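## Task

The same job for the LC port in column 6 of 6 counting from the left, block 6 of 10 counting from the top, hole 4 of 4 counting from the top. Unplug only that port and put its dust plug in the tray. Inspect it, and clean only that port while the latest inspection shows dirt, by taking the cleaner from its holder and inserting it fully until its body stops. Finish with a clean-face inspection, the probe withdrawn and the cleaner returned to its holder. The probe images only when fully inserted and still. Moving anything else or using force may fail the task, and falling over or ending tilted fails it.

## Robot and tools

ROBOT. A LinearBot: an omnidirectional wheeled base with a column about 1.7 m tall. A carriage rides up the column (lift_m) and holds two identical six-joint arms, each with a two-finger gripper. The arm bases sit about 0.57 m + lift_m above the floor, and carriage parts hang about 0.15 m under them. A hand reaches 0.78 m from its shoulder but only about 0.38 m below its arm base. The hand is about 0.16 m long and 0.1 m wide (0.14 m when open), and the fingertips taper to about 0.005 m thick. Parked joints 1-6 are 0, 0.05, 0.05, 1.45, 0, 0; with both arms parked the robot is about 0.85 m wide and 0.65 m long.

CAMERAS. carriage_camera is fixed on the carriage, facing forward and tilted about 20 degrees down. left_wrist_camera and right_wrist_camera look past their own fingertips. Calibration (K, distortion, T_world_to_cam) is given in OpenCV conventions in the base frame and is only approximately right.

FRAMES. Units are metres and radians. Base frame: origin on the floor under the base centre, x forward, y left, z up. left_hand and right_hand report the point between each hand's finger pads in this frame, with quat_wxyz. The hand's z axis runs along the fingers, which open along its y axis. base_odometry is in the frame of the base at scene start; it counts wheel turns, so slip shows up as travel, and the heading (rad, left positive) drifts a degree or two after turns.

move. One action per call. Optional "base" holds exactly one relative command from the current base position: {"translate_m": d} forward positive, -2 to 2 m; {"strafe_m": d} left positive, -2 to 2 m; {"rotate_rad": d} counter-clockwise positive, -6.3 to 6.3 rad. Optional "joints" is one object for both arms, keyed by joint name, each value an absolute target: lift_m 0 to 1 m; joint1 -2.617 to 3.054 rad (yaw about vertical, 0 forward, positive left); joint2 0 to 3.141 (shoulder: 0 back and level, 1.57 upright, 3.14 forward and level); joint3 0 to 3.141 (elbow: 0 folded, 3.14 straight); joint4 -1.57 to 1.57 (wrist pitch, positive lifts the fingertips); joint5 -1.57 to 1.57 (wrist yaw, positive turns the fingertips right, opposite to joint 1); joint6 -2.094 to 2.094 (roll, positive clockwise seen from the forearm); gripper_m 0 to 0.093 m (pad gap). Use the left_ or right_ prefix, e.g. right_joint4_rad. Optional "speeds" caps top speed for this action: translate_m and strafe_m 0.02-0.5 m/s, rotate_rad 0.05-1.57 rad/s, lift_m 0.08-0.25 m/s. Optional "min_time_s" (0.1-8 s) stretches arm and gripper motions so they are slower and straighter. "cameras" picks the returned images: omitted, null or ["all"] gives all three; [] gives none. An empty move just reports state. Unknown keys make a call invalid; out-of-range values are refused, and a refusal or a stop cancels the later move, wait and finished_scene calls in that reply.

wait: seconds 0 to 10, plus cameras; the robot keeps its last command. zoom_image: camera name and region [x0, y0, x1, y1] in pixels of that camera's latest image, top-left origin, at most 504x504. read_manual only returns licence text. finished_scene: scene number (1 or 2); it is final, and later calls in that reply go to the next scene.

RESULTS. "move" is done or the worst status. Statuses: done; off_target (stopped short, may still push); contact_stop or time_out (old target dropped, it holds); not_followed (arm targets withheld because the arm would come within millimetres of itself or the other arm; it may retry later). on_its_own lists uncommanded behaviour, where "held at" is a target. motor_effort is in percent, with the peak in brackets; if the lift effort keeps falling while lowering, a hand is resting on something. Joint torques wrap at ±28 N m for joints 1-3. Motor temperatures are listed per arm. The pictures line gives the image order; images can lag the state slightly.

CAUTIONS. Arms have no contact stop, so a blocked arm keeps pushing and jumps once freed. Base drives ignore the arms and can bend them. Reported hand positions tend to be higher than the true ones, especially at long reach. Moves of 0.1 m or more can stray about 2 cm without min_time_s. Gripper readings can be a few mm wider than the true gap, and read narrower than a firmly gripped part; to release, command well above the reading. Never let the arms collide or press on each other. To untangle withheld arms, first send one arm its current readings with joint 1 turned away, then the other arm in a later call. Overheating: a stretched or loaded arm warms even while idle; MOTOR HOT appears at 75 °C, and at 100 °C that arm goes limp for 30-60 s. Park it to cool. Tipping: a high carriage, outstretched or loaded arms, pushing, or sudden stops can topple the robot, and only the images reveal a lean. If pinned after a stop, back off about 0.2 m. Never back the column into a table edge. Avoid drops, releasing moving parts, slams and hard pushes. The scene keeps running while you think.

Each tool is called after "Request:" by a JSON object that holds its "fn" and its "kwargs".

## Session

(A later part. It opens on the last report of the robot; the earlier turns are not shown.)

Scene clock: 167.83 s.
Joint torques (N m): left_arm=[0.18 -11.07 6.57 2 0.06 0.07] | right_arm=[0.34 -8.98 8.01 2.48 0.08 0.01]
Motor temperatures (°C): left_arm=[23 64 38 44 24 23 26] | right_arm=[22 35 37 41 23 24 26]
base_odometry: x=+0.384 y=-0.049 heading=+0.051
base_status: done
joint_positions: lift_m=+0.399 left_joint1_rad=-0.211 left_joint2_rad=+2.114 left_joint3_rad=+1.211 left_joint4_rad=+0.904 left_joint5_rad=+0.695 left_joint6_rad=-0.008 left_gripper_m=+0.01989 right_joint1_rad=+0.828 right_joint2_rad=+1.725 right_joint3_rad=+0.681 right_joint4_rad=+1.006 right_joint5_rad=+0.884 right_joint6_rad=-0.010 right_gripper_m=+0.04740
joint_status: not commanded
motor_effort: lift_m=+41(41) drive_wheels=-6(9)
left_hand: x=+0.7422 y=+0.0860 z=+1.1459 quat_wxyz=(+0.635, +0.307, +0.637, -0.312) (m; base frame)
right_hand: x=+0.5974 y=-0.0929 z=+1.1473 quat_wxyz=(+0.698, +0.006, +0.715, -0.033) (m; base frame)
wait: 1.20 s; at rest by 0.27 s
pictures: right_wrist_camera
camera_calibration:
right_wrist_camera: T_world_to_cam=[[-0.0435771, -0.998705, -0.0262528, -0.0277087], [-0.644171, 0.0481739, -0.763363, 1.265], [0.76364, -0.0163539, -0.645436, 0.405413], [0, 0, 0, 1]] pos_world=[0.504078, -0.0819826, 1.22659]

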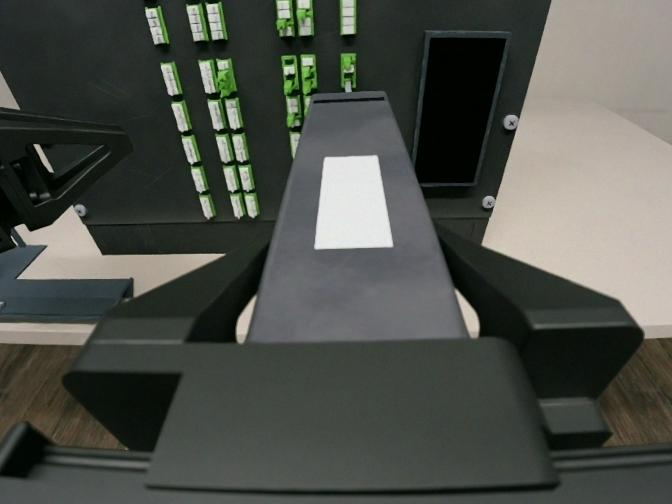

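Request:
{"fn": "move", "kwargs": {"base": {"rotate_rad": 0.0014}, "speeds": {"rotate_rad": 0.05}, "cameras": []}}

Request:
{"fn": "move", "kwargs": {"base": {"translate_m": 0.001}, "speeds": {"translate_m": 0.02}, "cameras": []}}

Request:
{"fn": "wait", "kwargs": {"seconds": 1.2, "cameras": ["right_wrist_camera"]}}

Request:
{"fn": "zoom_image", "kwargs": {"camera": "right_wrist_camera", "region": [335, 60, 365, 90]}}

Scene clock: 168.50 s.
Joint torques (N m): left_arm=[0.2 -11.06 6.54 2 0.05 0.1] | right_arm=[0.35 -9.17 8.13 2.52 0.02 -0.04]
Motor temperatures (°C): left_arm=[23 64 38 44 24 23 26] | right_arm=[22 35 37 41 23 24 26]
move: done
base_odometry: x=+0.384 y=-0.049 heading=+0.052
base_status: done
joint_positions: lift_m=+0.399 left_joint1_rad=-0.211 left_joint2_rad=+2.114 left_joint3_rad=+1.211 left_joint4_rad=+0.904 left_joint5_rad=+0.695 left_joint6_rad=-0.008 left_gripper_m=+0.01989 right_joint1_rad=+0.828 right_joint2_rad=+1.725 right_joint3_rad=+0.681 right_joint4_rad=+1.006 right_joint5_rad=+0.883 right_joint6_rad=-0.010 right_gripper_m=+0.04740
joint_status: not commanded
motor_effort: lift_m=+40(41) drive_wheels=-7(9)
left_hand: x=+0.7422 y=+0.0860 z=+1.1459 quat_wxyz=(+0.635, +0.307, +0.637, -0.312) (m; base frame)
right_hand: x=+0.5974 y=-0.0928 z=+1.1473 quat_wxyz=(+0.698, +0.006, +0.715, -0.033) (m; base frame)
pictures: none
No camera images: "cameras" was empty.

Scene clock: 168.97 s.
Joint torques (N m): left_arm=[0.1 -11.1 6.53 1.99 0.05 0.08] | right_arm=[0.24 -8.91 8.08 2.57 0.03 -0.01]
Motor temperatures (°C): left_arm=[23 64 38 44 24 23 26] | right_arm=[22 35 37 41 23 24 26]
move: done
base_odometry: x=+0.385 y=-0.049 heading=+0.051
base_status: done
joint_positions: lift_m=+0.399 left_joint1_rad=-0.211 left_joint2_rad=+2.114 left_joint3_rad=+1.211 left_joint4_rad=+0.904 left_joint5_rad=+0.696 left_joint6_rad=-0.008 left_gripper_m=+0.01989 right_joint1_rad=+0.828 right_joint2_rad=+1.725 right_joint3_rad=+0.681 right_joint4_rad=+1.006 right_joint5_rad=+0.884 right_joint6_rad=-0.010 right_gripper_m=+0.04740
joint_status: not commanded
motor_effort: lift_m=+41(41) drive_wheels=-6(11)
left_hand: x=+0.7421 y=+0.0860 z=+1.1458 quat_wxyz=(+0.635, +0.307, +0.637, -0.312) (m; base frame)
right_hand: x=+0.5974 y=-0.0929 z=+1.1473 quat_wxyz=(+0.698, +0.006, +0.715, -0.033) (m; base frame)
pictures: none
No camera images: "cameras" was empty.

Scene clock: 170.17 s.
Joint torques (N m): left_arm=[0.18 -11.1 6.6 2 0.05 0.07] | right_arm=[0.35 -9.1 8.02 2.51 0.05 -0.02]
Motor temperatures (°C): left_arm=[23 64 38 44 24 23 26] | right_arm=[22 35 37 41 23 24 26]
base_odometry: x=+0.385 y=-0.049 heading=+0.051
base_status: done
joint_positions: lift_m=+0.399 left_joint1_rad=-0.211 left_joint2_rad=+2.114 left_joint3_rad=+1.211 left_joint4_rad=+0.904 left_joint5_rad=+0.696 left_joint6_rad=-0.008 left_gripper_m=+0.01989 right_joint1_rad=+0.828 right_joint2_rad=+1.725 right_joint3_rad=+0.681 right_joint4_rad=+1.006 right_joint5_rad=+0.884 right_joint6_rad=-0.010 right_gripper_m=+0.04740
joint_status: not commanded
motor_effort: lift_m=+40(41) drive_wheels=+3(11)
left_hand: x=+0.7421 y=+0.0860 z=+1.1458 quat_wxyz=(+0.635, +0.307, +0.637, -0.312) (m; base frame)
right_hand: x=+0.5974 y=-0.0929 z=+1.1473 quat_wxyz=(+0.698, +0.006, +0.715, -0.033) (m; base frame)
wait: 1.20 s; at rest by 0.27 s
pictures: right_wrist_camera
camera_calibration:
right_wrist_camera: T_world_to_cam=[[-0.0439656, -0.998697, -0.0259243, -0.0279154], [-0.644318, 0.0481771, -0.763239, 1.26492], [0.763493, -0.0168528, -0.645596, 0.405642], [0, 0, 0, 1]] pos_world=[0.504079, -0.081983, 1.22659]

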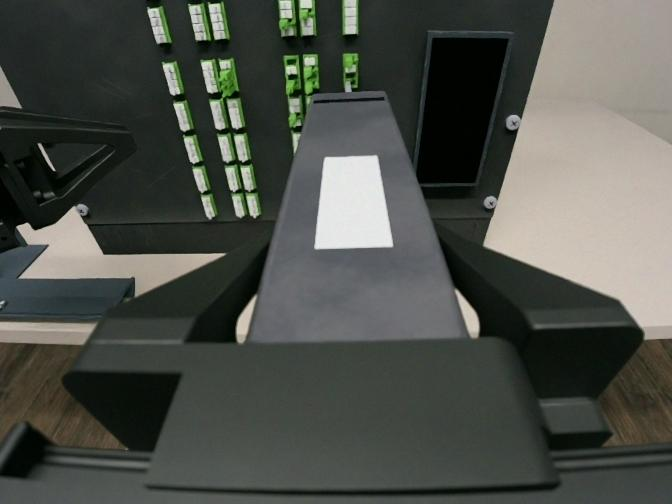

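Scaled by 16.800 from the camera's 672x504 image, which has a finer 960x720 frame.

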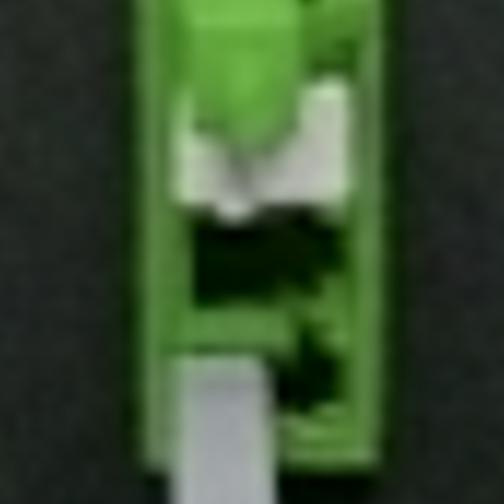

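Request:
{"fn": "move", "kwargs": {"base": {"rotate_rad": -0.0016}, "speeds": {"rotate_rad": 0.05}, "cameras": []}}

Request:
{"fn": "wait", "kwargs": {"seconds": 1.2, "cameras": ["right_wrist_camera"]}}

Request:
{"fn": "zoom_image", "kwargs": {"camera": "right_wrist_camera", "region": [335, 60, 365, 90]}}

Scene clock: 171.37 s.
Joint torques (N m): left_arm=[0.06 -11.1 6.57 2 0.03 0.07] | right_arm=[0.36 -9.13 8.13 2.52 0.06 -0.03]
Motor temperatures (°C): left_arm=[23 64 38 44 24 23 26] | right_arm=[22 35 37 41 23 24 26]
move: done
base_odometry: x=+0.385 y=-0.049 heading=+0.049
base_status: done
joint_positions: lift_m=+0.399 left_joint1_rad=-0.211 left_joint2_rad=+2.114 left_joint3_rad=+1.211 left_joint4_rad=+0.904 left_joint5_rad=+0.696 left_joint6_rad=-0.008 left_gripper_m=+0.01989 right_joint1_rad=+0.828 right_joint2_rad=+1.725 right_joint3_rad=+0.681 right_joint4_rad=+1.006 right_joint5_rad=+0.884 right_joint6_rad=-0.010 right_gripper_m=+0.04740
joint_status: not commanded
motor_effort: lift_m=+40(41) drive_wheels=+2(3)
left_hand: x=+0.7421 y=+0.0859 z=+1.1458 quat_wxyz=(+0.635, +0.307, +0.637, -0.313) (m; base frame)
right_hand: x=+0.5974 y=-0.0929 z=+1.1473 quat_wxyz=(+0.698, +0.006, +0.715, -0.033) (m; base frame)
pictures: none
No camera images: "cameras" was empty.

Scene clock: 172.57 s.
Joint torques (N m): left_arm=[0.06 -11.11 6.54 2.01 0.04 0.08] | right_arm=[0.35 -9.18 8.23 2.52 0.02 -0.04]
Motor temperatures (°C): left_arm=[23 64 38 44 24 23 26] | right_arm=[22 35 37 41 23 24 26]
base_odometry: x=+0.385 y=-0.049 heading=+0.049
base_status: done
joint_positions: lift_m=+0.399 left_joint1_rad=-0.211 left_joint2_rad=+2.114 left_joint3_rad=+1.211 left_joint4_rad=+0.904 left_joint5_rad=+0.696 left_joint6_rad=-0.008 left_gripper_m=+0.01989 right_joint1_rad=+0.828 right_joint2_rad=+1.725 right_joint3_rad=+0.681 right_joint4_rad=+1.006 right_joint5_rad=+0.884 right_joint6_rad=-0.010 right_gripper_m=+0.04740
joint_status: not commanded
motor_effort: lift_m=+41(41) drive_wheels=-5(3)
left_hand: x=+0.7421 y=+0.0859 z=+1.1458 quat_wxyz=(+0.635, +0.307, +0.637, -0.313) (m; base frame)
right_hand: x=+0.5974 y=-0.0929 z=+1.1473 quat_wxyz=(+0.698, +0.006, +0.715, -0.033) (m; base frame)
wait: 1.20 s; at rest by 0.27 s
pictures: right_wrist_camera
camera_calibration:
right_wrist_camera: T_world_to_cam=[[-0.0439656, -0.998697, -0.0259243, -0.0279154], [-0.644318, 0.0481771, -0.763239, 1.26492], [0.763493, -0.0168528, -0.645596, 0.405642], [0, 0, 0, 1]] pos_world=[0.504079, -0.081983, 1.22659]

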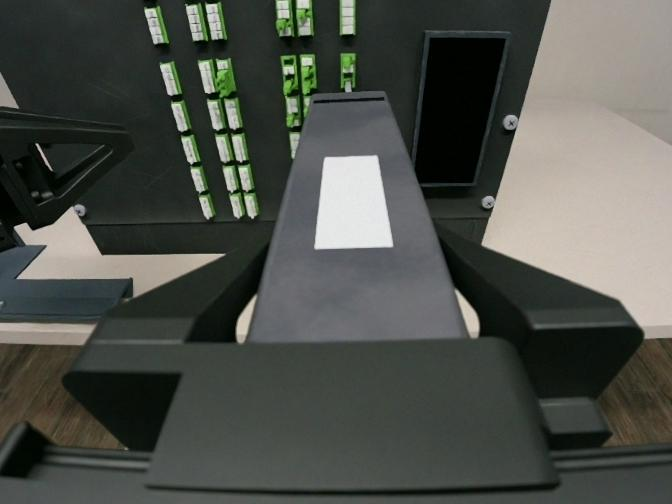

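Scaled by 16.800 from the camera's 672x504 image, which has a finer 960x720 frame.

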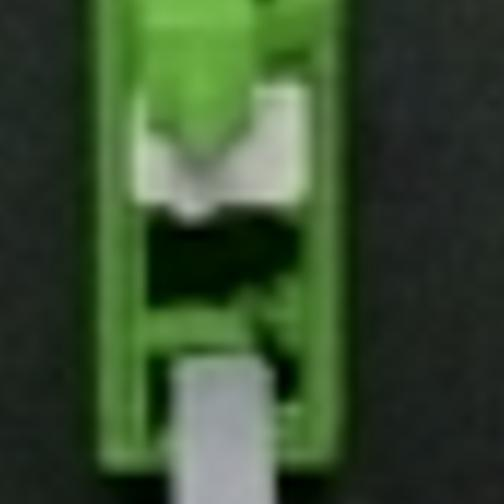

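Request:
{"fn": "move", "kwargs": {"base": {"rotate_rad": 0.001}, "speeds": {"rotate_rad": 0.05}, "cameras": []}}

Request:
{"fn": "wait", "kwargs": {"seconds": 1.2, "cameras": ["right_wrist_camera"]}}

Request:
{"fn": "zoom_image", "kwargs": {"camera": "right_wrist_camera", "region": [335, 60, 365, 90]}}

Scene clock: 173.20 s.
Joint torques (N m): left_arm=[0.09 -11.02 6.63 2 0.03 0.07] | right_arm=[0.55 -9.18 8.14 2.5 0.03 -0.05]
Motor temperatures (°C): left_arm=[23 64 38 44 24 23 26] | right_arm=[22 35 37 41 23 24 26]
move: done
base_odometry: x=+0.385 y=-0.049 heading=+0.050
base_status: done
joint_positions: lift_m=+0.399 left_joint1_rad=-0.211 left_joint2_rad=+2.114 left_joint3_rad=+1.211 left_joint4_rad=+0.904 left_joint5_rad=+0.696 left_joint6_rad=-0.008 left_gripper_m=+0.01989 right_joint1_rad=+0.828 right_joint2_rad=+1.725 right_joint3_rad=+0.681 right_joint4_rad=+1.006 right_joint5_rad=+0.884 right_joint6_rad=-0.010 right_gripper_m=+0.04740
joint_status: not commanded
motor_effort: lift_m=+41(41) drive_wheels=-6(8)
left_hand: x=+0.7421 y=+0.0859 z=+1.1458 quat_wxyz=(+0.635, +0.307, +0.637, -0.313) (m; base frame)
right_hand: x=+0.5974 y=-0.0929 z=+1.1473 quat_wxyz=(+0.698, +0.006, +0.715, -0.033) (m; base frame)
pictures: none
No camera images: "cameras" was empty.

Scene clock: 174.40 s.
Joint torques (N m): left_arm=[0.05 -11.06 6.57 2 0.05 0.08] | right_arm=[0.47 -9.14 8.21 2.56 -0.01 -0.04]
Motor temperatures (°C): left_arm=[23 64 38 44 24 23 26] | right_arm=[22 35 37 41 23 24 26]
base_odometry: x=+0.385 y=-0.049 heading=+0.050
base_status: done
joint_positions: lift_m=+0.399 left_joint1_rad=-0.211 left_joint2_rad=+2.114 left_joint3_rad=+1.211 left_joint4_rad=+0.904 left_joint5_rad=+0.696 left_joint6_rad=-0.008 left_gripper_m=+0.01989 right_joint1_rad=+0.828 right_joint2_rad=+1.725 right_joint3_rad=+0.681 right_joint4_rad=+1.006 right_joint5_rad=+0.884 right_joint6_rad=-0.010 right_gripper_m=+0.04740
joint_status: not commanded
motor_effort: lift_m=+40(41) drive_wheels=-6(8)
left_hand: x=+0.7421 y=+0.0859 z=+1.1458 quat_wxyz=(+0.635, +0.307, +0.637, -0.313) (m; base frame)
right_hand: x=+0.5974 y=-0.0929 z=+1.1473 quat_wxyz=(+0.698, +0.006, +0.715, -0.033) (m; base frame)
wait: 1.20 s; at rest by 0.27 s
pictures: right_wrist_camera
camera_calibration:
right_wrist_camera: T_world_to_cam=[[-0.0439656, -0.998697, -0.0259243, -0.0279154], [-0.644318, 0.0481771, -0.763239, 1.26492], [0.763493, -0.0168528, -0.645596, 0.405642], [0, 0, 0, 1]] pos_world=[0.504079, -0.081983, 1.22659]

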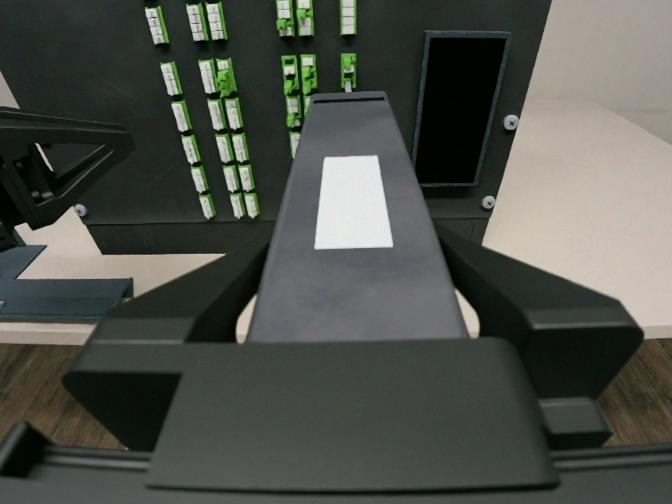

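Scaled by 16.800 from the camera's 672x504 image, which has a finer 960x720 frame.

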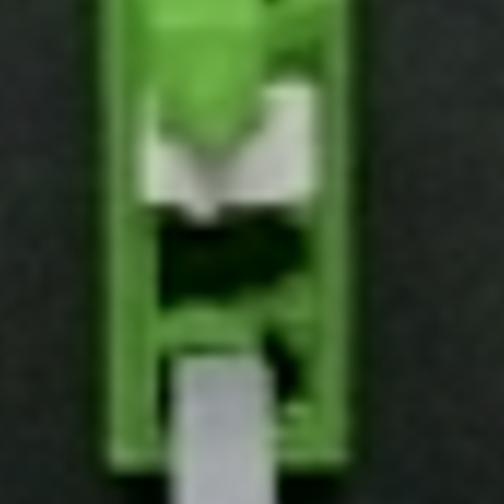

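Request:
{"fn": "move", "kwargs": {"base": {"rotate_rad": 0.001}, "speeds": {"rotate_rad": 0.05}, "cameras": []}}

Request:
{"fn": "move", "kwargs": {"base": {"translate_m": 0.0012}, "speeds": {"translate_m": 0.02}, "cameras": []}}

Request:
{"fn": "wait", "kwargs": {"seconds": 1.2, "cameras": ["right_wrist_camera"]}}

Request:
{"fn": "zoom_image", "kwargs": {"camera": "right_wrist_camera", "region": [335, 60, 365, 90]}}

Scene clock: 175.60 s.
Joint torques (N m): left_arm=[0.09 -11.04 6.6 2 0.04 0.08] | right_arm=[0.47 -9.03 8.09 2.55 0.06 -0.05]
Motor temperatures (°C): left_arm=[23 64 38 44 24 23 26] | right_arm=[22 35 37 41 23 24 26]
move: done
base_odometry: x=+0.385 y=-0.049 heading=+0.050
base_status: done
joint_positions: lift_m=+0.399 left_joint1_rad=-0.211 left_joint2_rad=+2.114 left_joint3_rad=+1.211 left_joint4_rad=+0.904 left_joint5_rad=+0.696 left_joint6_rad=-0.008 left_gripper_m=+0.01989 right_joint1_rad=+0.828 right_joint2_rad=+1.725 right_joint3_rad=+0.681 right_joint4_rad=+1.006 right_joint5_rad=+0.884 right_joint6_rad=-0.010 right_gripper_m=+0.04740
joint_status: not commanded
motor_effort: lift_m=+41(41) drive_wheels=-6(8)
left_hand: x=+0.7421 y=+0.0859 z=+1.1458 quat_wxyz=(+0.635, +0.307, +0.637, -0.313) (m; base frame)
right_hand: x=+0.5974 y=-0.0929 z=+1.1473 quat_wxyz=(+0.698, +0.006, +0.715, -0.033) (m; base frame)
pictures: none
No camera images: "cameras" was empty.

Scene clock: 176.20 s.
Joint torques (N m): left_arm=[0.05 -11.1 6.54 2 0.06 0.07] | right_arm=[0.43 -9.2 8.18 2.48 -0.02 0]
Motor temperatures (°C): left_arm=[23 64 38 44 24 23 26] | right_arm=[22 35 37 42 23 24 26]
move: done
base_odometry: x=+0.386 y=-0.049 heading=+0.050
base_status: done
joint_positions: lift_m=+0.399 left_joint1_rad=-0.211 left_joint2_rad=+2.114 left_joint3_rad=+1.211 left_joint4_rad=+0.903 left_joint5_rad=+0.696 left_joint6_rad=-0.008 left_gripper_m=+0.01989 right_joint1_rad=+0.828 right_joint2_rad=+1.725 right_joint3_rad=+0.681 right_joint4_rad=+1.006 right_joint5_rad=+0.884 right_joint6_rad=-0.010 right_gripper_m=+0.04740
joint_status: not commanded
motor_effort: lift_m=+41(41) drive_wheels=+2(11)
left_hand: x=+0.7421 y=+0.0859 z=+1.1458 quat_wxyz=(+0.634, +0.307, +0.637, -0.313) (m; base frame)
right_hand: x=+0.5974 y=-0.0930 z=+1.1473 quat_wxyz=(+0.698, +0.006, +0.715, -0.033) (m; base frame)
pictures: none
No camera images: "cameras" was empty.

Scene clock: 177.40 s.
Joint torques (N m): left_arm=[0.12 -11.08 6.58 2 0.04 0.08] | right_arm=[0.13 -8.91 8.02 2.54 0.01 -0.05]
Motor temperatures (°C): left_arm=[23 64 38 44 24 23 26] | right_arm=[22 35 37 42 23 24 26]
base_odometry: x=+0.386 y=-0.049 heading=+0.050
base_status: done
joint_positions: lift_m=+0.399 left_joint1_rad=-0.211 left_joint2_rad=+2.114 left_joint3_rad=+1.211 left_joint4_rad=+0.903 left_joint5_rad=+0.696 left_joint6_rad=-0.008 left_gripper_m=+0.01989 right_joint1_rad=+0.828 right_joint2_rad=+1.725 right_joint3_rad=+0.681 right_joint4_rad=+1.006 right_joint5_rad=+0.884 right_joint6_rad=-0.010 right_gripper_m=+0.04740
joint_status: not commanded
motor_effort: lift_m=+40(41) drive_wheels=+2(11)
left_hand: x=+0.7421 y=+0.0859 z=+1.1458 quat_wxyz=(+0.634, +0.307, +0.637, -0.313) (m; base frame)
right_hand: x=+0.5974 y=-0.0930 z=+1.1473 quat_wxyz=(+0.698, +0.006, +0.715, -0.033) (m; base frame)
wait: 1.20 s; at rest by 0.27 s
pictures: right_wrist_camera
camera_calibration:
right_wrist_camera: T_world_to_cam=[[-0.0443568, -0.998671, -0.0262545, -0.027412], [-0.644067, 0.0486766, -0.763419, 1.26506], [0.763682, -0.0169531, -0.64537, 0.405259], [0, 0, 0, 1]] pos_world=[0.504079, -0.0820841, 1.22659]

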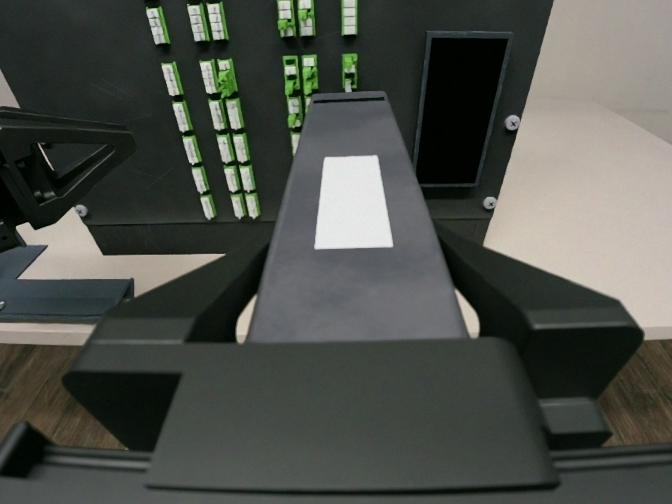

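Scaled by 16.800 from the camera's 672x504 image, which has a finer 960x720 frame.

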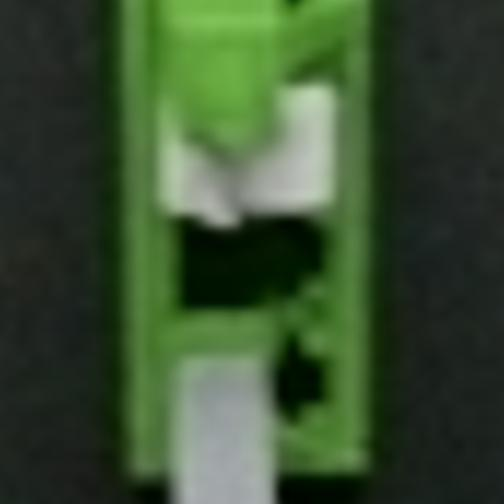

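Request:
{"fn": "move", "kwargs": {"base": {"rotate_rad": -0.0007}, "speeds": {"rotate_rad": 0.05}, "cameras": []}}

Request:
{"fn": "wait", "kwargs": {"seconds": 1.2, "cameras": ["right_wrist_camera","left_wrist_camera"]}}

Request:
{"fn": "zoom_image", "kwargs": {"camera": "right_wrist_camera", "region": [335, 60, 365, 90]}}

Request:
{"fn": "zoom_image", "kwargs": {"camera": "left_wrist_camera", "region": [360, 90, 410, 140]}}

Scene clock: 178.13 s.
Joint torques (N m): left_arm=[0.08 -11.08 6.6 2 0.06 0.06] | right_arm=[0.23 -8.95 8.09 2.5 0.03 -0.02]
Motor temperatures (°C): left_arm=[23 64 38 44 24 23 26] | right_arm=[22 35 37 42 23 24 26]
move: done
base_odometry: x=+0.386 y=-0.049 heading=+0.049
base_status: done
joint_positions: lift_m=+0.399 left_joint1_rad=-0.211 left_joint2_rad=+2.114 left_joint3_rad=+1.211 left_joint4_rad=+0.903 left_joint5_rad=+0.697 left_joint6_rad=-0.008 left_gripper_m=+0.01989 right_joint1_rad=+0.828 right_joint2_rad=+1.725 right_joint3_rad=+0.681 right_joint4_rad=+1.006 right_joint5_rad=+0.884 right_joint6_rad=-0.010 right_gripper_m=+0.04740
joint_status: not commanded
motor_effort: lift_m=+41(41) drive_wheels=+1(3)
left_hand: x=+0.7420 y=+0.0859 z=+1.1458 quat_wxyz=(+0.634, +0.307, +0.637, -0.313) (m; base frame)
right_hand: x=+0.5974 y=-0.0930 z=+1.1473 quat_wxyz=(+0.698, +0.006, +0.715, -0.033) (m; base frame)
pictures: none
No camera images: "cameras" was empty.

Scene clock: 179.33 s.
Joint torques (N m): left_arm=[0.09 -11.08 6.56 1.99 0.04 0.07] | right_arm=[0.51 -8.96 8.08 2.48 0.1 -0.07]
Motor temperatures (°C): left_arm=[23 64 38 44 24 23 26] | right_arm=[22 35 37 42 23 24 26]
base_odometry: x=+0.386 y=-0.049 heading=+0.049
base_status: done
joint_positions: lift_m=+0.399 left_joint1_rad=-0.211 left_joint2_rad=+2.114 left_joint3_rad=+1.211 left_joint4_rad=+0.903 left_joint5_rad=+0.697 left_joint6_rad=-0.008 left_gripper_m=+0.01989 right_joint1_rad=+0.828 right_joint2_rad=+1.725 right_joint3_rad=+0.681 right_joint4_rad=+1.006 right_joint5_rad=+0.884 right_joint6_rad=-0.010 right_gripper_m=+0.04740
joint_status: not commanded
motor_effort: lift_m=+41(41) drive_wheels=+1(3)
left_hand: x=+0.7420 y=+0.0859 z=+1.1458 quat_wxyz=(+0.634, +0.307, +0.637, -0.313) (m; base frame)
right_hand: x=+0.5974 y=-0.0930 z=+1.1473 quat_wxyz=(+0.698, +0.006, +0.715, -0.033) (m; base frame)
wait: 1.20 s; at rest by 0.27 s
pictures: left_wrist_camera, right_wrist_camera
camera_calibration:
left_wrist_camera: T_world_to_cam=[[-0.798486, -0.601974, -0.00685332, 0.649863], [-0.325868, 0.441762, -0.835857, 1.17712], [0.506192, -0.665187, -0.548905, 0.432637], [0, 0, 0, 1]] pos_world=[0.683494, 0.158979, 1.22583]
right_wrist_camera: T_world_to_cam=[[-0.0443568, -0.998671, -0.0262545, -0.027412], [-0.644067, 0.0486766, -0.763419, 1.26506], [0.763682, -0.0169531, -0.64537, 0.405259], [0, 0, 0, 1]] pos_world=[0.504079, -0.0820841, 1.22659]

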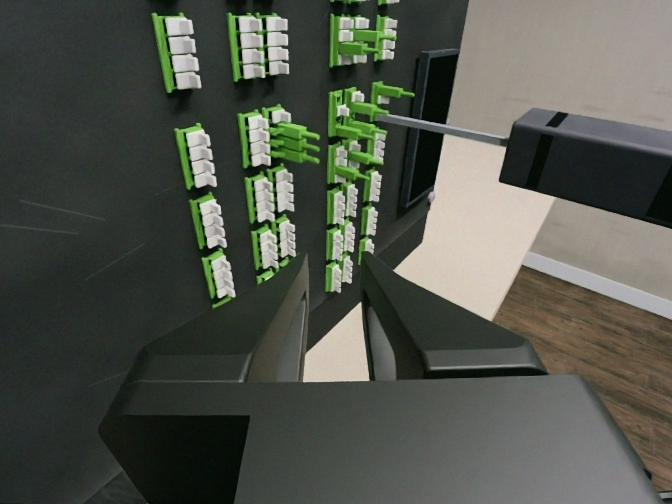

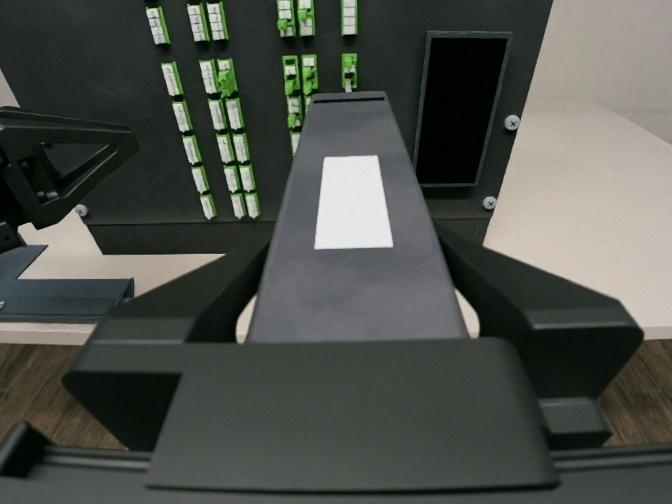

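Scaled by 16.800 from the camera's 672x504 image, which has a finer 960x720 frame.

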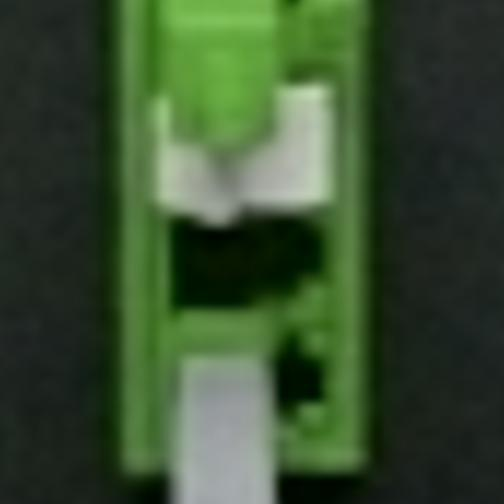

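Scaled by 10.080 from the camera's 672x504 image, which has a finer 960x720 frame.

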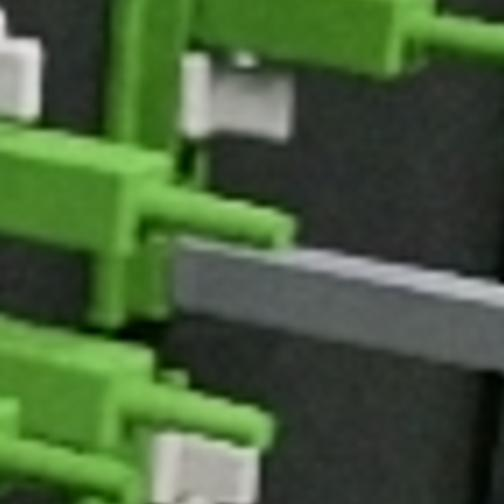

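Request:
{"fn": "move", "kwargs": {"base": {"translate_m": 0.0012}, "speeds": {"translate_m": 0.02}, "cameras": []}}

Request:
{"fn": "wait", "kwargs": {"seconds": 1.2, "cameras": ["right_wrist_camera"]}}

Request:
{"fn": "zoom_image", "kwargs": {"camera": "right_wrist_camera", "region": [335, 60, 365, 90]}}

Scene clock: 180.30 s.
Joint torques (N m): left_arm=[0.06 -11.08 6.63 2 0.04 0.08] | right_arm=[0.61 -9.11 8.24 2.53 0.01 -0.12]
Motor temperatures (°C): left_arm=[23 64 38 44 24 23 26] | right_arm=[22 35 37 42 23 24 26]
move: done
base_odometry: x=+0.387 y=-0.049 heading=+0.049
base_status: done
joint_positions: lift_m=+0.399 left_joint1_rad=-0.211 left_joint2_rad=+2.114 left_joint3_rad=+1.211 left_joint4_rad=+0.903 left_joint5_rad=+0.697 left_joint6_rad=-0.008 left_gripper_m=+0.01989 right_joint1_rad=+0.829 right_joint2_rad=+1.725 right_joint3_rad=+0.681 right_joint4_rad=+1.006 right_joint5_rad=+0.882 right_joint6_rad=-0.010 right_gripper_m=+0.04740
joint_status: not commanded
motor_effort: lift_m=+40(41) drive_wheels=+1(8)
left_hand: x=+0.7420 y=+0.0859 z=+1.1457 quat_wxyz=(+0.634, +0.307, +0.637, -0.313) (m; base frame)
right_hand: x=+0.5973 y=-0.0924 z=+1.1473 quat_wxyz=(+0.698, +0.005, +0.715, -0.032) (m; base frame)
pictures: none
No camera images: "cameras" was empty.

Scene clock: 181.50 s.
Joint torques (N m): left_arm=[0.09 -11.12 6.57 2.01 0.05 0.05] | right_arm=[0.25 -8.94 7.99 2.5 0 -0.03]
Motor temperatures (°C): left_arm=[23 64 38 44 24 23 26] | right_arm=[22 35 37 42 23 24 26]
base_odometry: x=+0.387 y=-0.049 heading=+0.049
base_status: done
joint_positions: lift_m=+0.399 left_joint1_rad=-0.211 left_joint2_rad=+2.114 left_joint3_rad=+1.211 left_joint4_rad=+0.903 left_joint5_rad=+0.697 left_joint6_rad=-0.008 left_gripper_m=+0.01989 right_joint1_rad=+0.829 right_joint2_rad=+1.725 right_joint3_rad=+0.681 right_joint4_rad=+1.006 right_joint5_rad=+0.882 right_joint6_rad=-0.010 right_gripper_m=+0.04740
joint_status: not commanded
motor_effort: lift_m=+41(41) drive_wheels=+1(8)
left_hand: x=+0.7420 y=+0.0859 z=+1.1457 quat_wxyz=(+0.634, +0.307, +0.637, -0.313) (m; base frame)
right_hand: x=+0.5973 y=-0.0923 z=+1.1473 quat_wxyz=(+0.698, +0.005, +0.715, -0.032) (m; base frame)
wait: 1.20 s; at rest by 0.27 s
pictures: right_wrist_camera
camera_calibration:
right_wrist_camera: T_world_to_cam=[[-0.0408787, -0.998818, -0.0262974, -0.0287272], [-0.644321, 0.0464679, -0.763342, 1.26476], [0.763662, -0.0142605, -0.645459, 0.405764], [0, 0, 0, 1]] pos_world=[0.503871, -0.0816776, 1.22659]

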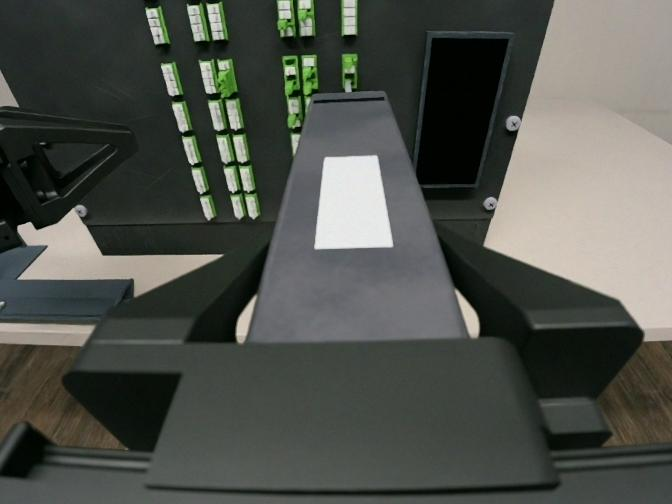

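Scaled by 16.800 from the camera's 672x504 image, which has a finer 960x720 frame.

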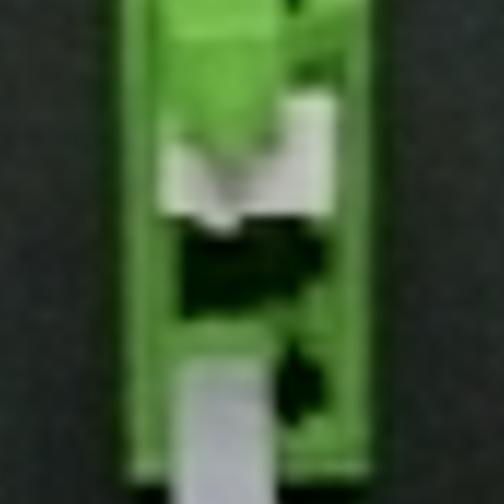

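Request:
{"fn": "move", "kwargs": {"base": {"translate_m": 0.0015}, "speeds": {"translate_m": 0.02}, "cameras": []}}

Request:
{"fn": "wait", "kwargs": {"seconds": 1.2, "cameras": ["right_wrist_camera"]}}

Request:
{"fn": "zoom_image", "kwargs": {"camera": "right_wrist_camera", "region": [335, 60, 365, 90]}}

Scene clock: 182.37 s.
Joint torques (N m): left_arm=[0.17 -11 6.57 2 0.04 0.08] | right_arm=[0.42 -9.31 8.1 2.5 0.05 -0.05]
Motor temperatures (°C): left_arm=[23 64 38 44 24 23 26] | right_arm=[22 35 37 42 23 24 26]
move: done
base_odometry: x=+0.389 y=-0.049 heading=+0.048
base_status: done
joint_positions: lift_m=+0.399 left_joint1_rad=-0.211 left_joint2_rad=+2.114 left_joint3_rad=+1.211 left_joint4_rad=+0.903 left_joint5_rad=+0.697 left_joint6_rad=-0.008 left_gripper_m=+0.01989 right_joint1_rad=+0.829 right_joint2_rad=+1.725 right_joint3_rad=+0.681 right_joint4_rad=+1.006 right_joint5_rad=+0.879 right_joint6_rad=-0.010 right_gripper_m=+0.04740
joint_status: not commanded
motor_effort: lift_m=+40(41) drive_wheels=+1(10)
left_hand: x=+0.7420 y=+0.0859 z=+1.1457 quat_wxyz=(+0.634, +0.307, +0.637, -0.313) (m; base frame)
right_hand: x=+0.5973 y=-0.0919 z=+1.1473 quat_wxyz=(+0.698, +0.004, +0.715, -0.031) (m; base frame)
pictures: none
No camera images: "cameras" was empty.

Scene clock: 183.57 s.
Joint torques (N m): left_arm=[0.08 -11.14 6.54 2.01 0.05 0.08] | right_arm=[0.28 -9.11 7.94 2.48 0.06 -0.05]
Motor temperatures (°C): left_arm=[23 64 38 44 24 23 26] | right_arm=[22 35 37 42 23 24 26]
base_odometry: x=+0.389 y=-0.049 heading=+0.048
base_status: done
joint_positions: lift_m=+0.399 left_joint1_rad=-0.211 left_joint2_rad=+2.114 left_joint3_rad=+1.211 left_joint4_rad=+0.903 left_joint5_rad=+0.697 left_joint6_rad=-0.008 left_gripper_m=+0.01989 right_joint1_rad=+0.829 right_joint2_rad=+1.725 right_joint3_rad=+0.681 right_joint4_rad=+1.006 right_joint5_rad=+0.880 right_joint6_rad=-0.010 right_gripper_m=+0.04740
joint_status: not commanded
motor_effort: lift_m=+40(41) drive_wheels=+1(10)
left_hand: x=+0.7420 y=+0.0859 z=+1.1457 quat_wxyz=(+0.634, +0.307, +0.637, -0.313) (m; base frame)
right_hand: x=+0.5973 y=-0.0919 z=+1.1473 quat_wxyz=(+0.698, +0.004, +0.715, -0.031) (m; base frame)
wait: 1.20 s; at rest by 0.27 s
pictures: right_wrist_camera
camera_calibration:
right_wrist_camera: T_world_to_cam=[[-0.0390362, -0.998892, -0.0262756, -0.0294854], [-0.64442, 0.0452628, -0.763331, 1.26469], [0.763675, -0.012865, -0.645473, 0.405895], [0, 0, 0, 1]] pos_world=[0.503867, -0.0814741, 1.22659]

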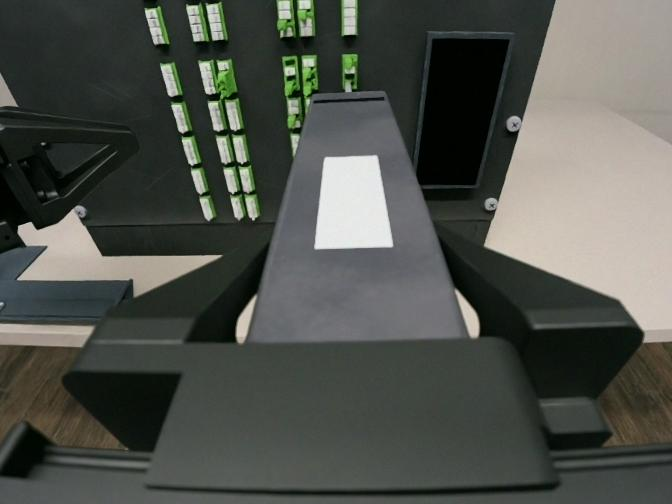

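Scaled by 16.800 from the camera's 672x504 image, which has a finer 960x720 frame.

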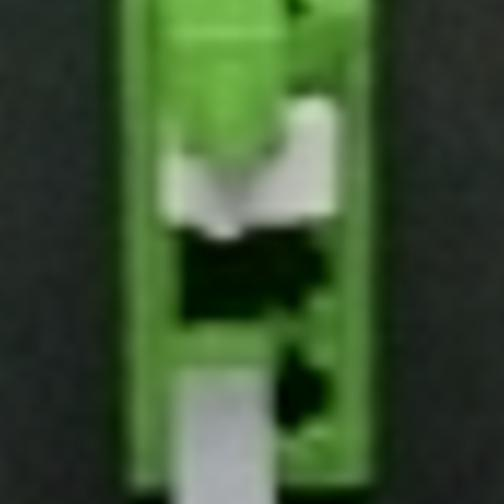

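Request:
{"fn": "move", "kwargs": {"base": {"translate_m": 0.003}, "speeds": {"translate_m": 0.02}, "cameras": []}}

Request:
{"fn": "move", "kwargs": {"base": {"translate_m": 0.003}, "speeds": {"translate_m": 0.02}, "cameras": []}}

Request:
{"fn": "wait", "kwargs": {"seconds": 1.2, "cameras": ["right_wrist_camera"]}}

Request:
{"fn": "zoom_image", "kwargs": {"camera": "right_wrist_camera", "region": [335, 60, 365, 90]}}

Scene clock: 184.60 s.
Joint torques (N m): left_arm=[0.12 -11.08 6.57 1.99 0.06 0.07] | right_arm=[0.2 -9.11 8.16 2.46 0.03 -0.08]
Motor temperatures (°C): left_arm=[23 64 38 44 24 23 26] | right_arm=[22 35 37 42 23 24 26]
move: done
base_odometry: x=+0.392 y=-0.049 heading=+0.048
base_status: done
joint_positions: lift_m=+0.399 left_joint1_rad=-0.211 left_joint2_rad=+2.114 left_joint3_rad=+1.211 left_joint4_rad=+0.903 left_joint5_rad=+0.697 left_joint6_rad=-0.008 left_gripper_m=+0.01989 right_joint1_rad=+0.830 right_joint2_rad=+1.725 right_joint3_rad=+0.681 right_joint4_rad=+1.006 right_joint5_rad=+0.881 right_joint6_rad=-0.010 right_gripper_m=+0.04740
joint_status: not commanded
motor_effort: lift_m=+41(41) drive_wheels=+1(11)
left_hand: x=+0.7420 y=+0.0859 z=+1.1458 quat_wxyz=(+0.634, +0.307, +0.637, -0.313) (m; base frame)
right_hand: x=+0.5970 y=-0.0917 z=+1.1473 quat_wxyz=(+0.698, +0.004, +0.715, -0.031) (m; base frame)
pictures: none
No camera images: "cameras" was empty.

Scene clock: 185.23 s.
Joint torques (N m): left_arm=[0.03 -11.08 6.56 1.99 0.04 0.08] | right_arm=[-0.72 -9.13 8.14 2.48 -0.11 -0.02]
Motor temperatures (°C): left_arm=[23 64 38 44 24 23 26] | right_arm=[22 35 37 42 23 24 26]
move: done
base_odometry: x=+0.395 y=-0.049 heading=+0.048
base_status: done
joint_positions: lift_m=+0.399 left_joint1_rad=-0.211 left_joint2_rad=+2.114 left_joint3_rad=+1.211 left_joint4_rad=+0.903 left_joint5_rad=+0.697 left_joint6_rad=-0.008 left_gripper_m=+0.01989 right_joint1_rad=+0.837 right_joint2_rad=+1.725 right_joint3_rad=+0.681 right_joint4_rad=+1.006 right_joint5_rad=+0.894 right_joint6_rad=-0.010 right_gripper_m=+0.04740
joint_status: not commanded
motor_effort: lift_m=+40(41) drive_wheels=+1(9)
left_hand: x=+0.7420 y=+0.0859 z=+1.1458 quat_wxyz=(+0.634, +0.307, +0.637, -0.313) (m; base frame)
right_hand: x=+0.5955 y=-0.0915 z=+1.1474 quat_wxyz=(+0.698, +0.007, +0.715, -0.034) (m; base frame)
pictures: none
No camera images: "cameras" was empty.

Scene clock: 186.43 s.
Joint torques (N m): left_arm=[0.12 -11.08 6.53 2 0.04 0.08] | right_arm=[-0.49 -9.13 7.98 2.49 -0.1 -0.02]
Motor temperatures (°C): left_arm=[23 64 38 44 24 23 26] | right_arm=[22 35 37 42 23 24 26]
base_odometry: x=+0.395 y=-0.049 heading=+0.048
base_status: done
joint_positions: lift_m=+0.399 left_joint1_rad=-0.211 left_joint2_rad=+2.114 left_joint3_rad=+1.211 left_joint4_rad=+0.903 left_joint5_rad=+0.697 left_joint6_rad=-0.008 left_gripper_m=+0.01989 right_joint1_rad=+0.837 right_joint2_rad=+1.725 right_joint3_rad=+0.681 right_joint4_rad=+1.006 right_joint5_rad=+0.894 right_joint6_rad=-0.010 right_gripper_m=+0.04740
joint_status: not commanded
motor_effort: lift_m=+40(41) drive_wheels=+2(9)
left_hand: x=+0.7420 y=+0.0859 z=+1.1458 quat_wxyz=(+0.634, +0.307, +0.637, -0.313) (m; base frame)
right_hand: x=+0.5955 y=-0.0915 z=+1.1474 quat_wxyz=(+0.698, +0.007, +0.715, -0.034) (m; base frame)
wait: 1.20 s; at rest by 0.27 s
pictures: right_wrist_camera
camera_calibration:
right_wrist_camera: T_world_to_cam=[[-0.0457914, -0.998613, -0.0259683, -0.0254267], [-0.64377, 0.0493777, -0.763624, 1.26392], [0.763847, -0.0182498, -0.645139, 0.406266], [0, 0, 0, 1]] pos_world=[0.502183, -0.0803865, 1.22659]

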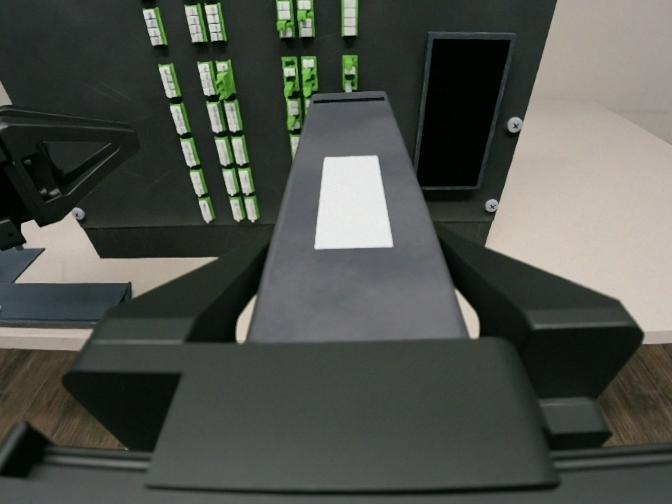

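Scaled by 16.800 from the camera's 672x504 image, which has a finer 960x720 frame.

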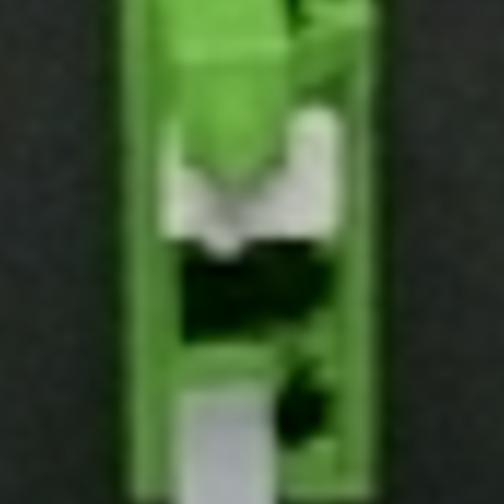

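Request:
{"fn": "move", "kwargs": {"joints": {"lift_m": 0.398}, "speeds": {"lift_m": 0.08}, "cameras": []}}

Request:
{"fn": "wait", "kwargs": {"seconds": 0.8, "cameras": []}}

Request:
{"fn": "move", "kwargs": {"joints": {"lift_m": 0.397}, "speeds": {"lift_m": 0.08}, "cameras": []}}

Request:
{"fn": "wait", "kwargs": {"seconds": 0.8, "cameras": ["left_wrist_camera"]}}

Request:
{"fn": "zoom_image", "kwargs": {"camera": "left_wrist_camera", "region": [340, 60, 440, 160]}}

Scene clock: 187.17 s.
Joint torques (N m): left_arm=[0.16 -11.03 6.56 1.99 0.05 0.09] | right_arm=[-0.43 -9.02 7.97 2.45 -0.09 -0.02]
Motor temperatures (°C): left_arm=[23 65 38 44 24 23 26] | right_arm=[22 35 37 42 23 24 26]
move: done
base_odometry: x=+0.395 y=-0.049 heading=+0.048
base_status: not commanded
joint_positions: lift_m=+0.398 left_joint1_rad=-0.211 left_joint2_rad=+2.114 left_joint3_rad=+1.211 left_joint4_rad=+0.903 left_joint5_rad=+0.697 left_joint6_rad=-0.008 left_gripper_m=+0.01989 right_joint1_rad=+0.837 right_joint2_rad=+1.725 right_joint3_rad=+0.681 right_joint4_rad=+1.008 right_joint5_rad=+0.894 right_joint6_rad=-0.010 right_gripper_m=+0.04740
joint_status: all done
motor_effort: lift_m=+39(41) drive_wheels=+2(2)
left_hand: x=+0.7420 y=+0.0859 z=+1.1448 quat_wxyz=(+0.634, +0.307, +0.637, -0.313) (m; base frame)
right_hand: x=+0.5955 y=-0.0915 z=+1.1468 quat_wxyz=(+0.699, +0.007, +0.715, -0.033) (m; base frame)
pictures: none
No camera images: "cameras" was empty.

Scene clock: 187.97 s.
Joint torques (N m): left_arm=[0.14 -11.04 6.54 2.01 0.05 0.08] | right_arm=[-0.34 -9.09 8.28 2.52 -0.12 -0.04]
Motor temperatures (°C): left_arm=[23 65 38 44 24 23 26] | right_arm=[22 35 37 42 23 24 26]
base_odometry: x=+0.395 y=-0.049 heading=+0.048
base_status: not commanded
joint_positions: lift_m=+0.398 left_joint1_rad=-0.211 left_joint2_rad=+2.114 left_joint3_rad=+1.211 left_joint4_rad=+0.903 left_joint5_rad=+0.697 left_joint6_rad=-0.008 left_gripper_m=+0.01989 right_joint1_rad=+0.837 right_joint2_rad=+1.725 right_joint3_rad=+0.681 right_joint4_rad=+1.008 right_joint5_rad=+0.894 right_joint6_rad=-0.010 right_gripper_m=+0.04740
joint_status: all done
motor_effort: lift_m=+40(41) drive_wheels=+2(2)
left_hand: x=+0.7420 y=+0.0859 z=+1.1448 quat_wxyz=(+0.634, +0.307, +0.637, -0.313) (m; base frame)
right_hand: x=+0.5955 y=-0.0915 z=+1.1468 quat_wxyz=(+0.699, +0.007, +0.715, -0.033) (m; base frame)
wait: 0.80 s; at rest by 0.27 s
pictures: none
No camera images: "cameras" was empty.

Scene clock: 188.27 s.
Joint torques (N m): left_arm=[0.12 -10.99 6.49 2 0.04 0.08] | right_arm=[-0.4 -9.1 8.08 2.42 -0.09 -0.02]
Motor temperatures (°C): left_arm=[23 65 38 44 24 23 26] | right_arm=[22 35 37 42 23 24 26]
move: done
base_odometry: x=+0.395 y=-0.049 heading=+0.048
base_status: not commanded
joint_positions: lift_m=+0.397 left_joint1_rad=-0.211 left_joint2_rad=+2.114 left_joint3_rad=+1.211 left_joint4_rad=+0.903 left_joint5_rad=+0.697 left_joint6_rad=-0.008 left_gripper_m=+0.01989 right_joint1_rad=+0.836 right_joint2_rad=+1.725 right_joint3_rad=+0.681 right_joint4_rad=+1.011 right_joint5_rad=+0.894 right_joint6_rad=-0.010 right_gripper_m=+0.04740
joint_status: all done
motor_effort: lift_m=+40(41) drive_wheels=+2(2)
left_hand: x=+0.7420 y=+0.0859 z=+1.1438 quat_wxyz=(+0.634, +0.307, +0.637, -0.313) (m; base frame)
right_hand: x=+0.5956 y=-0.0916 z=+1.1463 quat_wxyz=(+0.699, +0.008, +0.714, -0.033) (m; base frame)
pictures: none
No camera images: "cameras" was empty.

Scene clock: 189.07 s.
Joint torques (N m): left_arm=[0.09 -11.06 6.56 2 0.03 0.07] | right_arm=[-0.39 -9.16 8.21 2.42 -0.06 -0.02]
Motor temperatures (°C): left_arm=[23 65 38 45 24 23 26] | right_arm=[22 35 37 42 23 24 26]
base_odometry: x=+0.395 y=-0.049 heading=+0.048
base_status: not commanded
joint_positions: lift_m=+0.397 left_joint1_rad=-0.211 left_joint2_rad=+2.114 left_joint3_rad=+1.211 left_joint4_rad=+0.903 left_joint5_rad=+0.697 left_joint6_rad=-0.008 left_gripper_m=+0.01989 right_joint1_rad=+0.836 right_joint2_rad=+1.725 right_joint3_rad=+0.681 right_joint4_rad=+1.011 right_joint5_rad=+0.894 right_joint6_rad=-0.010 right_gripper_m=+0.04740
joint_status: all done
motor_effort: lift_m=+40(41) drive_wheels=+2(2)
left_hand: x=+0.7420 y=+0.0859 z=+1.1438 quat_wxyz=(+0.634, +0.307, +0.637, -0.313) (m; base frame)
right_hand: x=+0.5956 y=-0.0916 z=+1.1463 quat_wxyz=(+0.699, +0.008, +0.714, -0.033) (m; base frame)
wait: 0.80 s; at rest by 0.27 s
pictures: left_wrist_camera
camera_calibration:
left_wrist_camera: T_world_to_cam=[[-0.798486, -0.601974, -0.00685332, 0.64985], [-0.325868, 0.441762, -0.835857, 1.17553], [0.506192, -0.665187, -0.548905, 0.431594], [0, 0, 0, 1]] pos_world=[0.683494, 0.158979, 1.22393]

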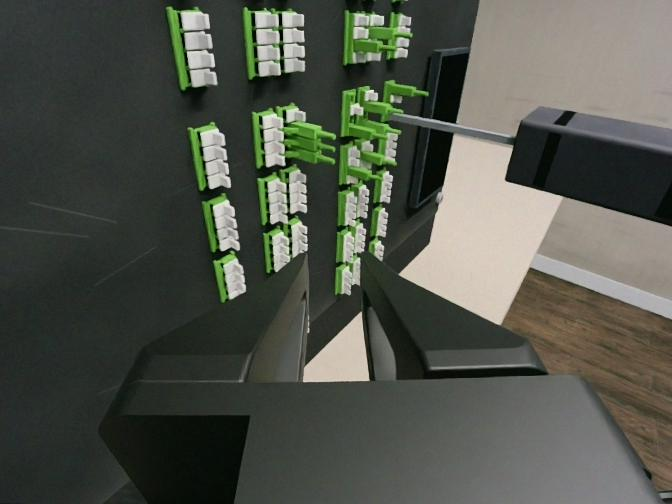

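Scaled by 5.040 from the camera's 672x504 image, which has a finer 960x720 frame.

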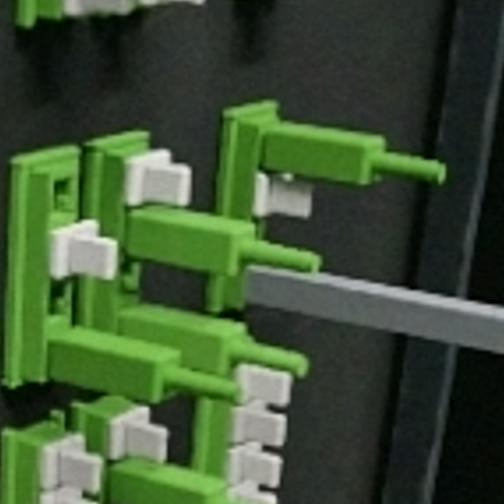

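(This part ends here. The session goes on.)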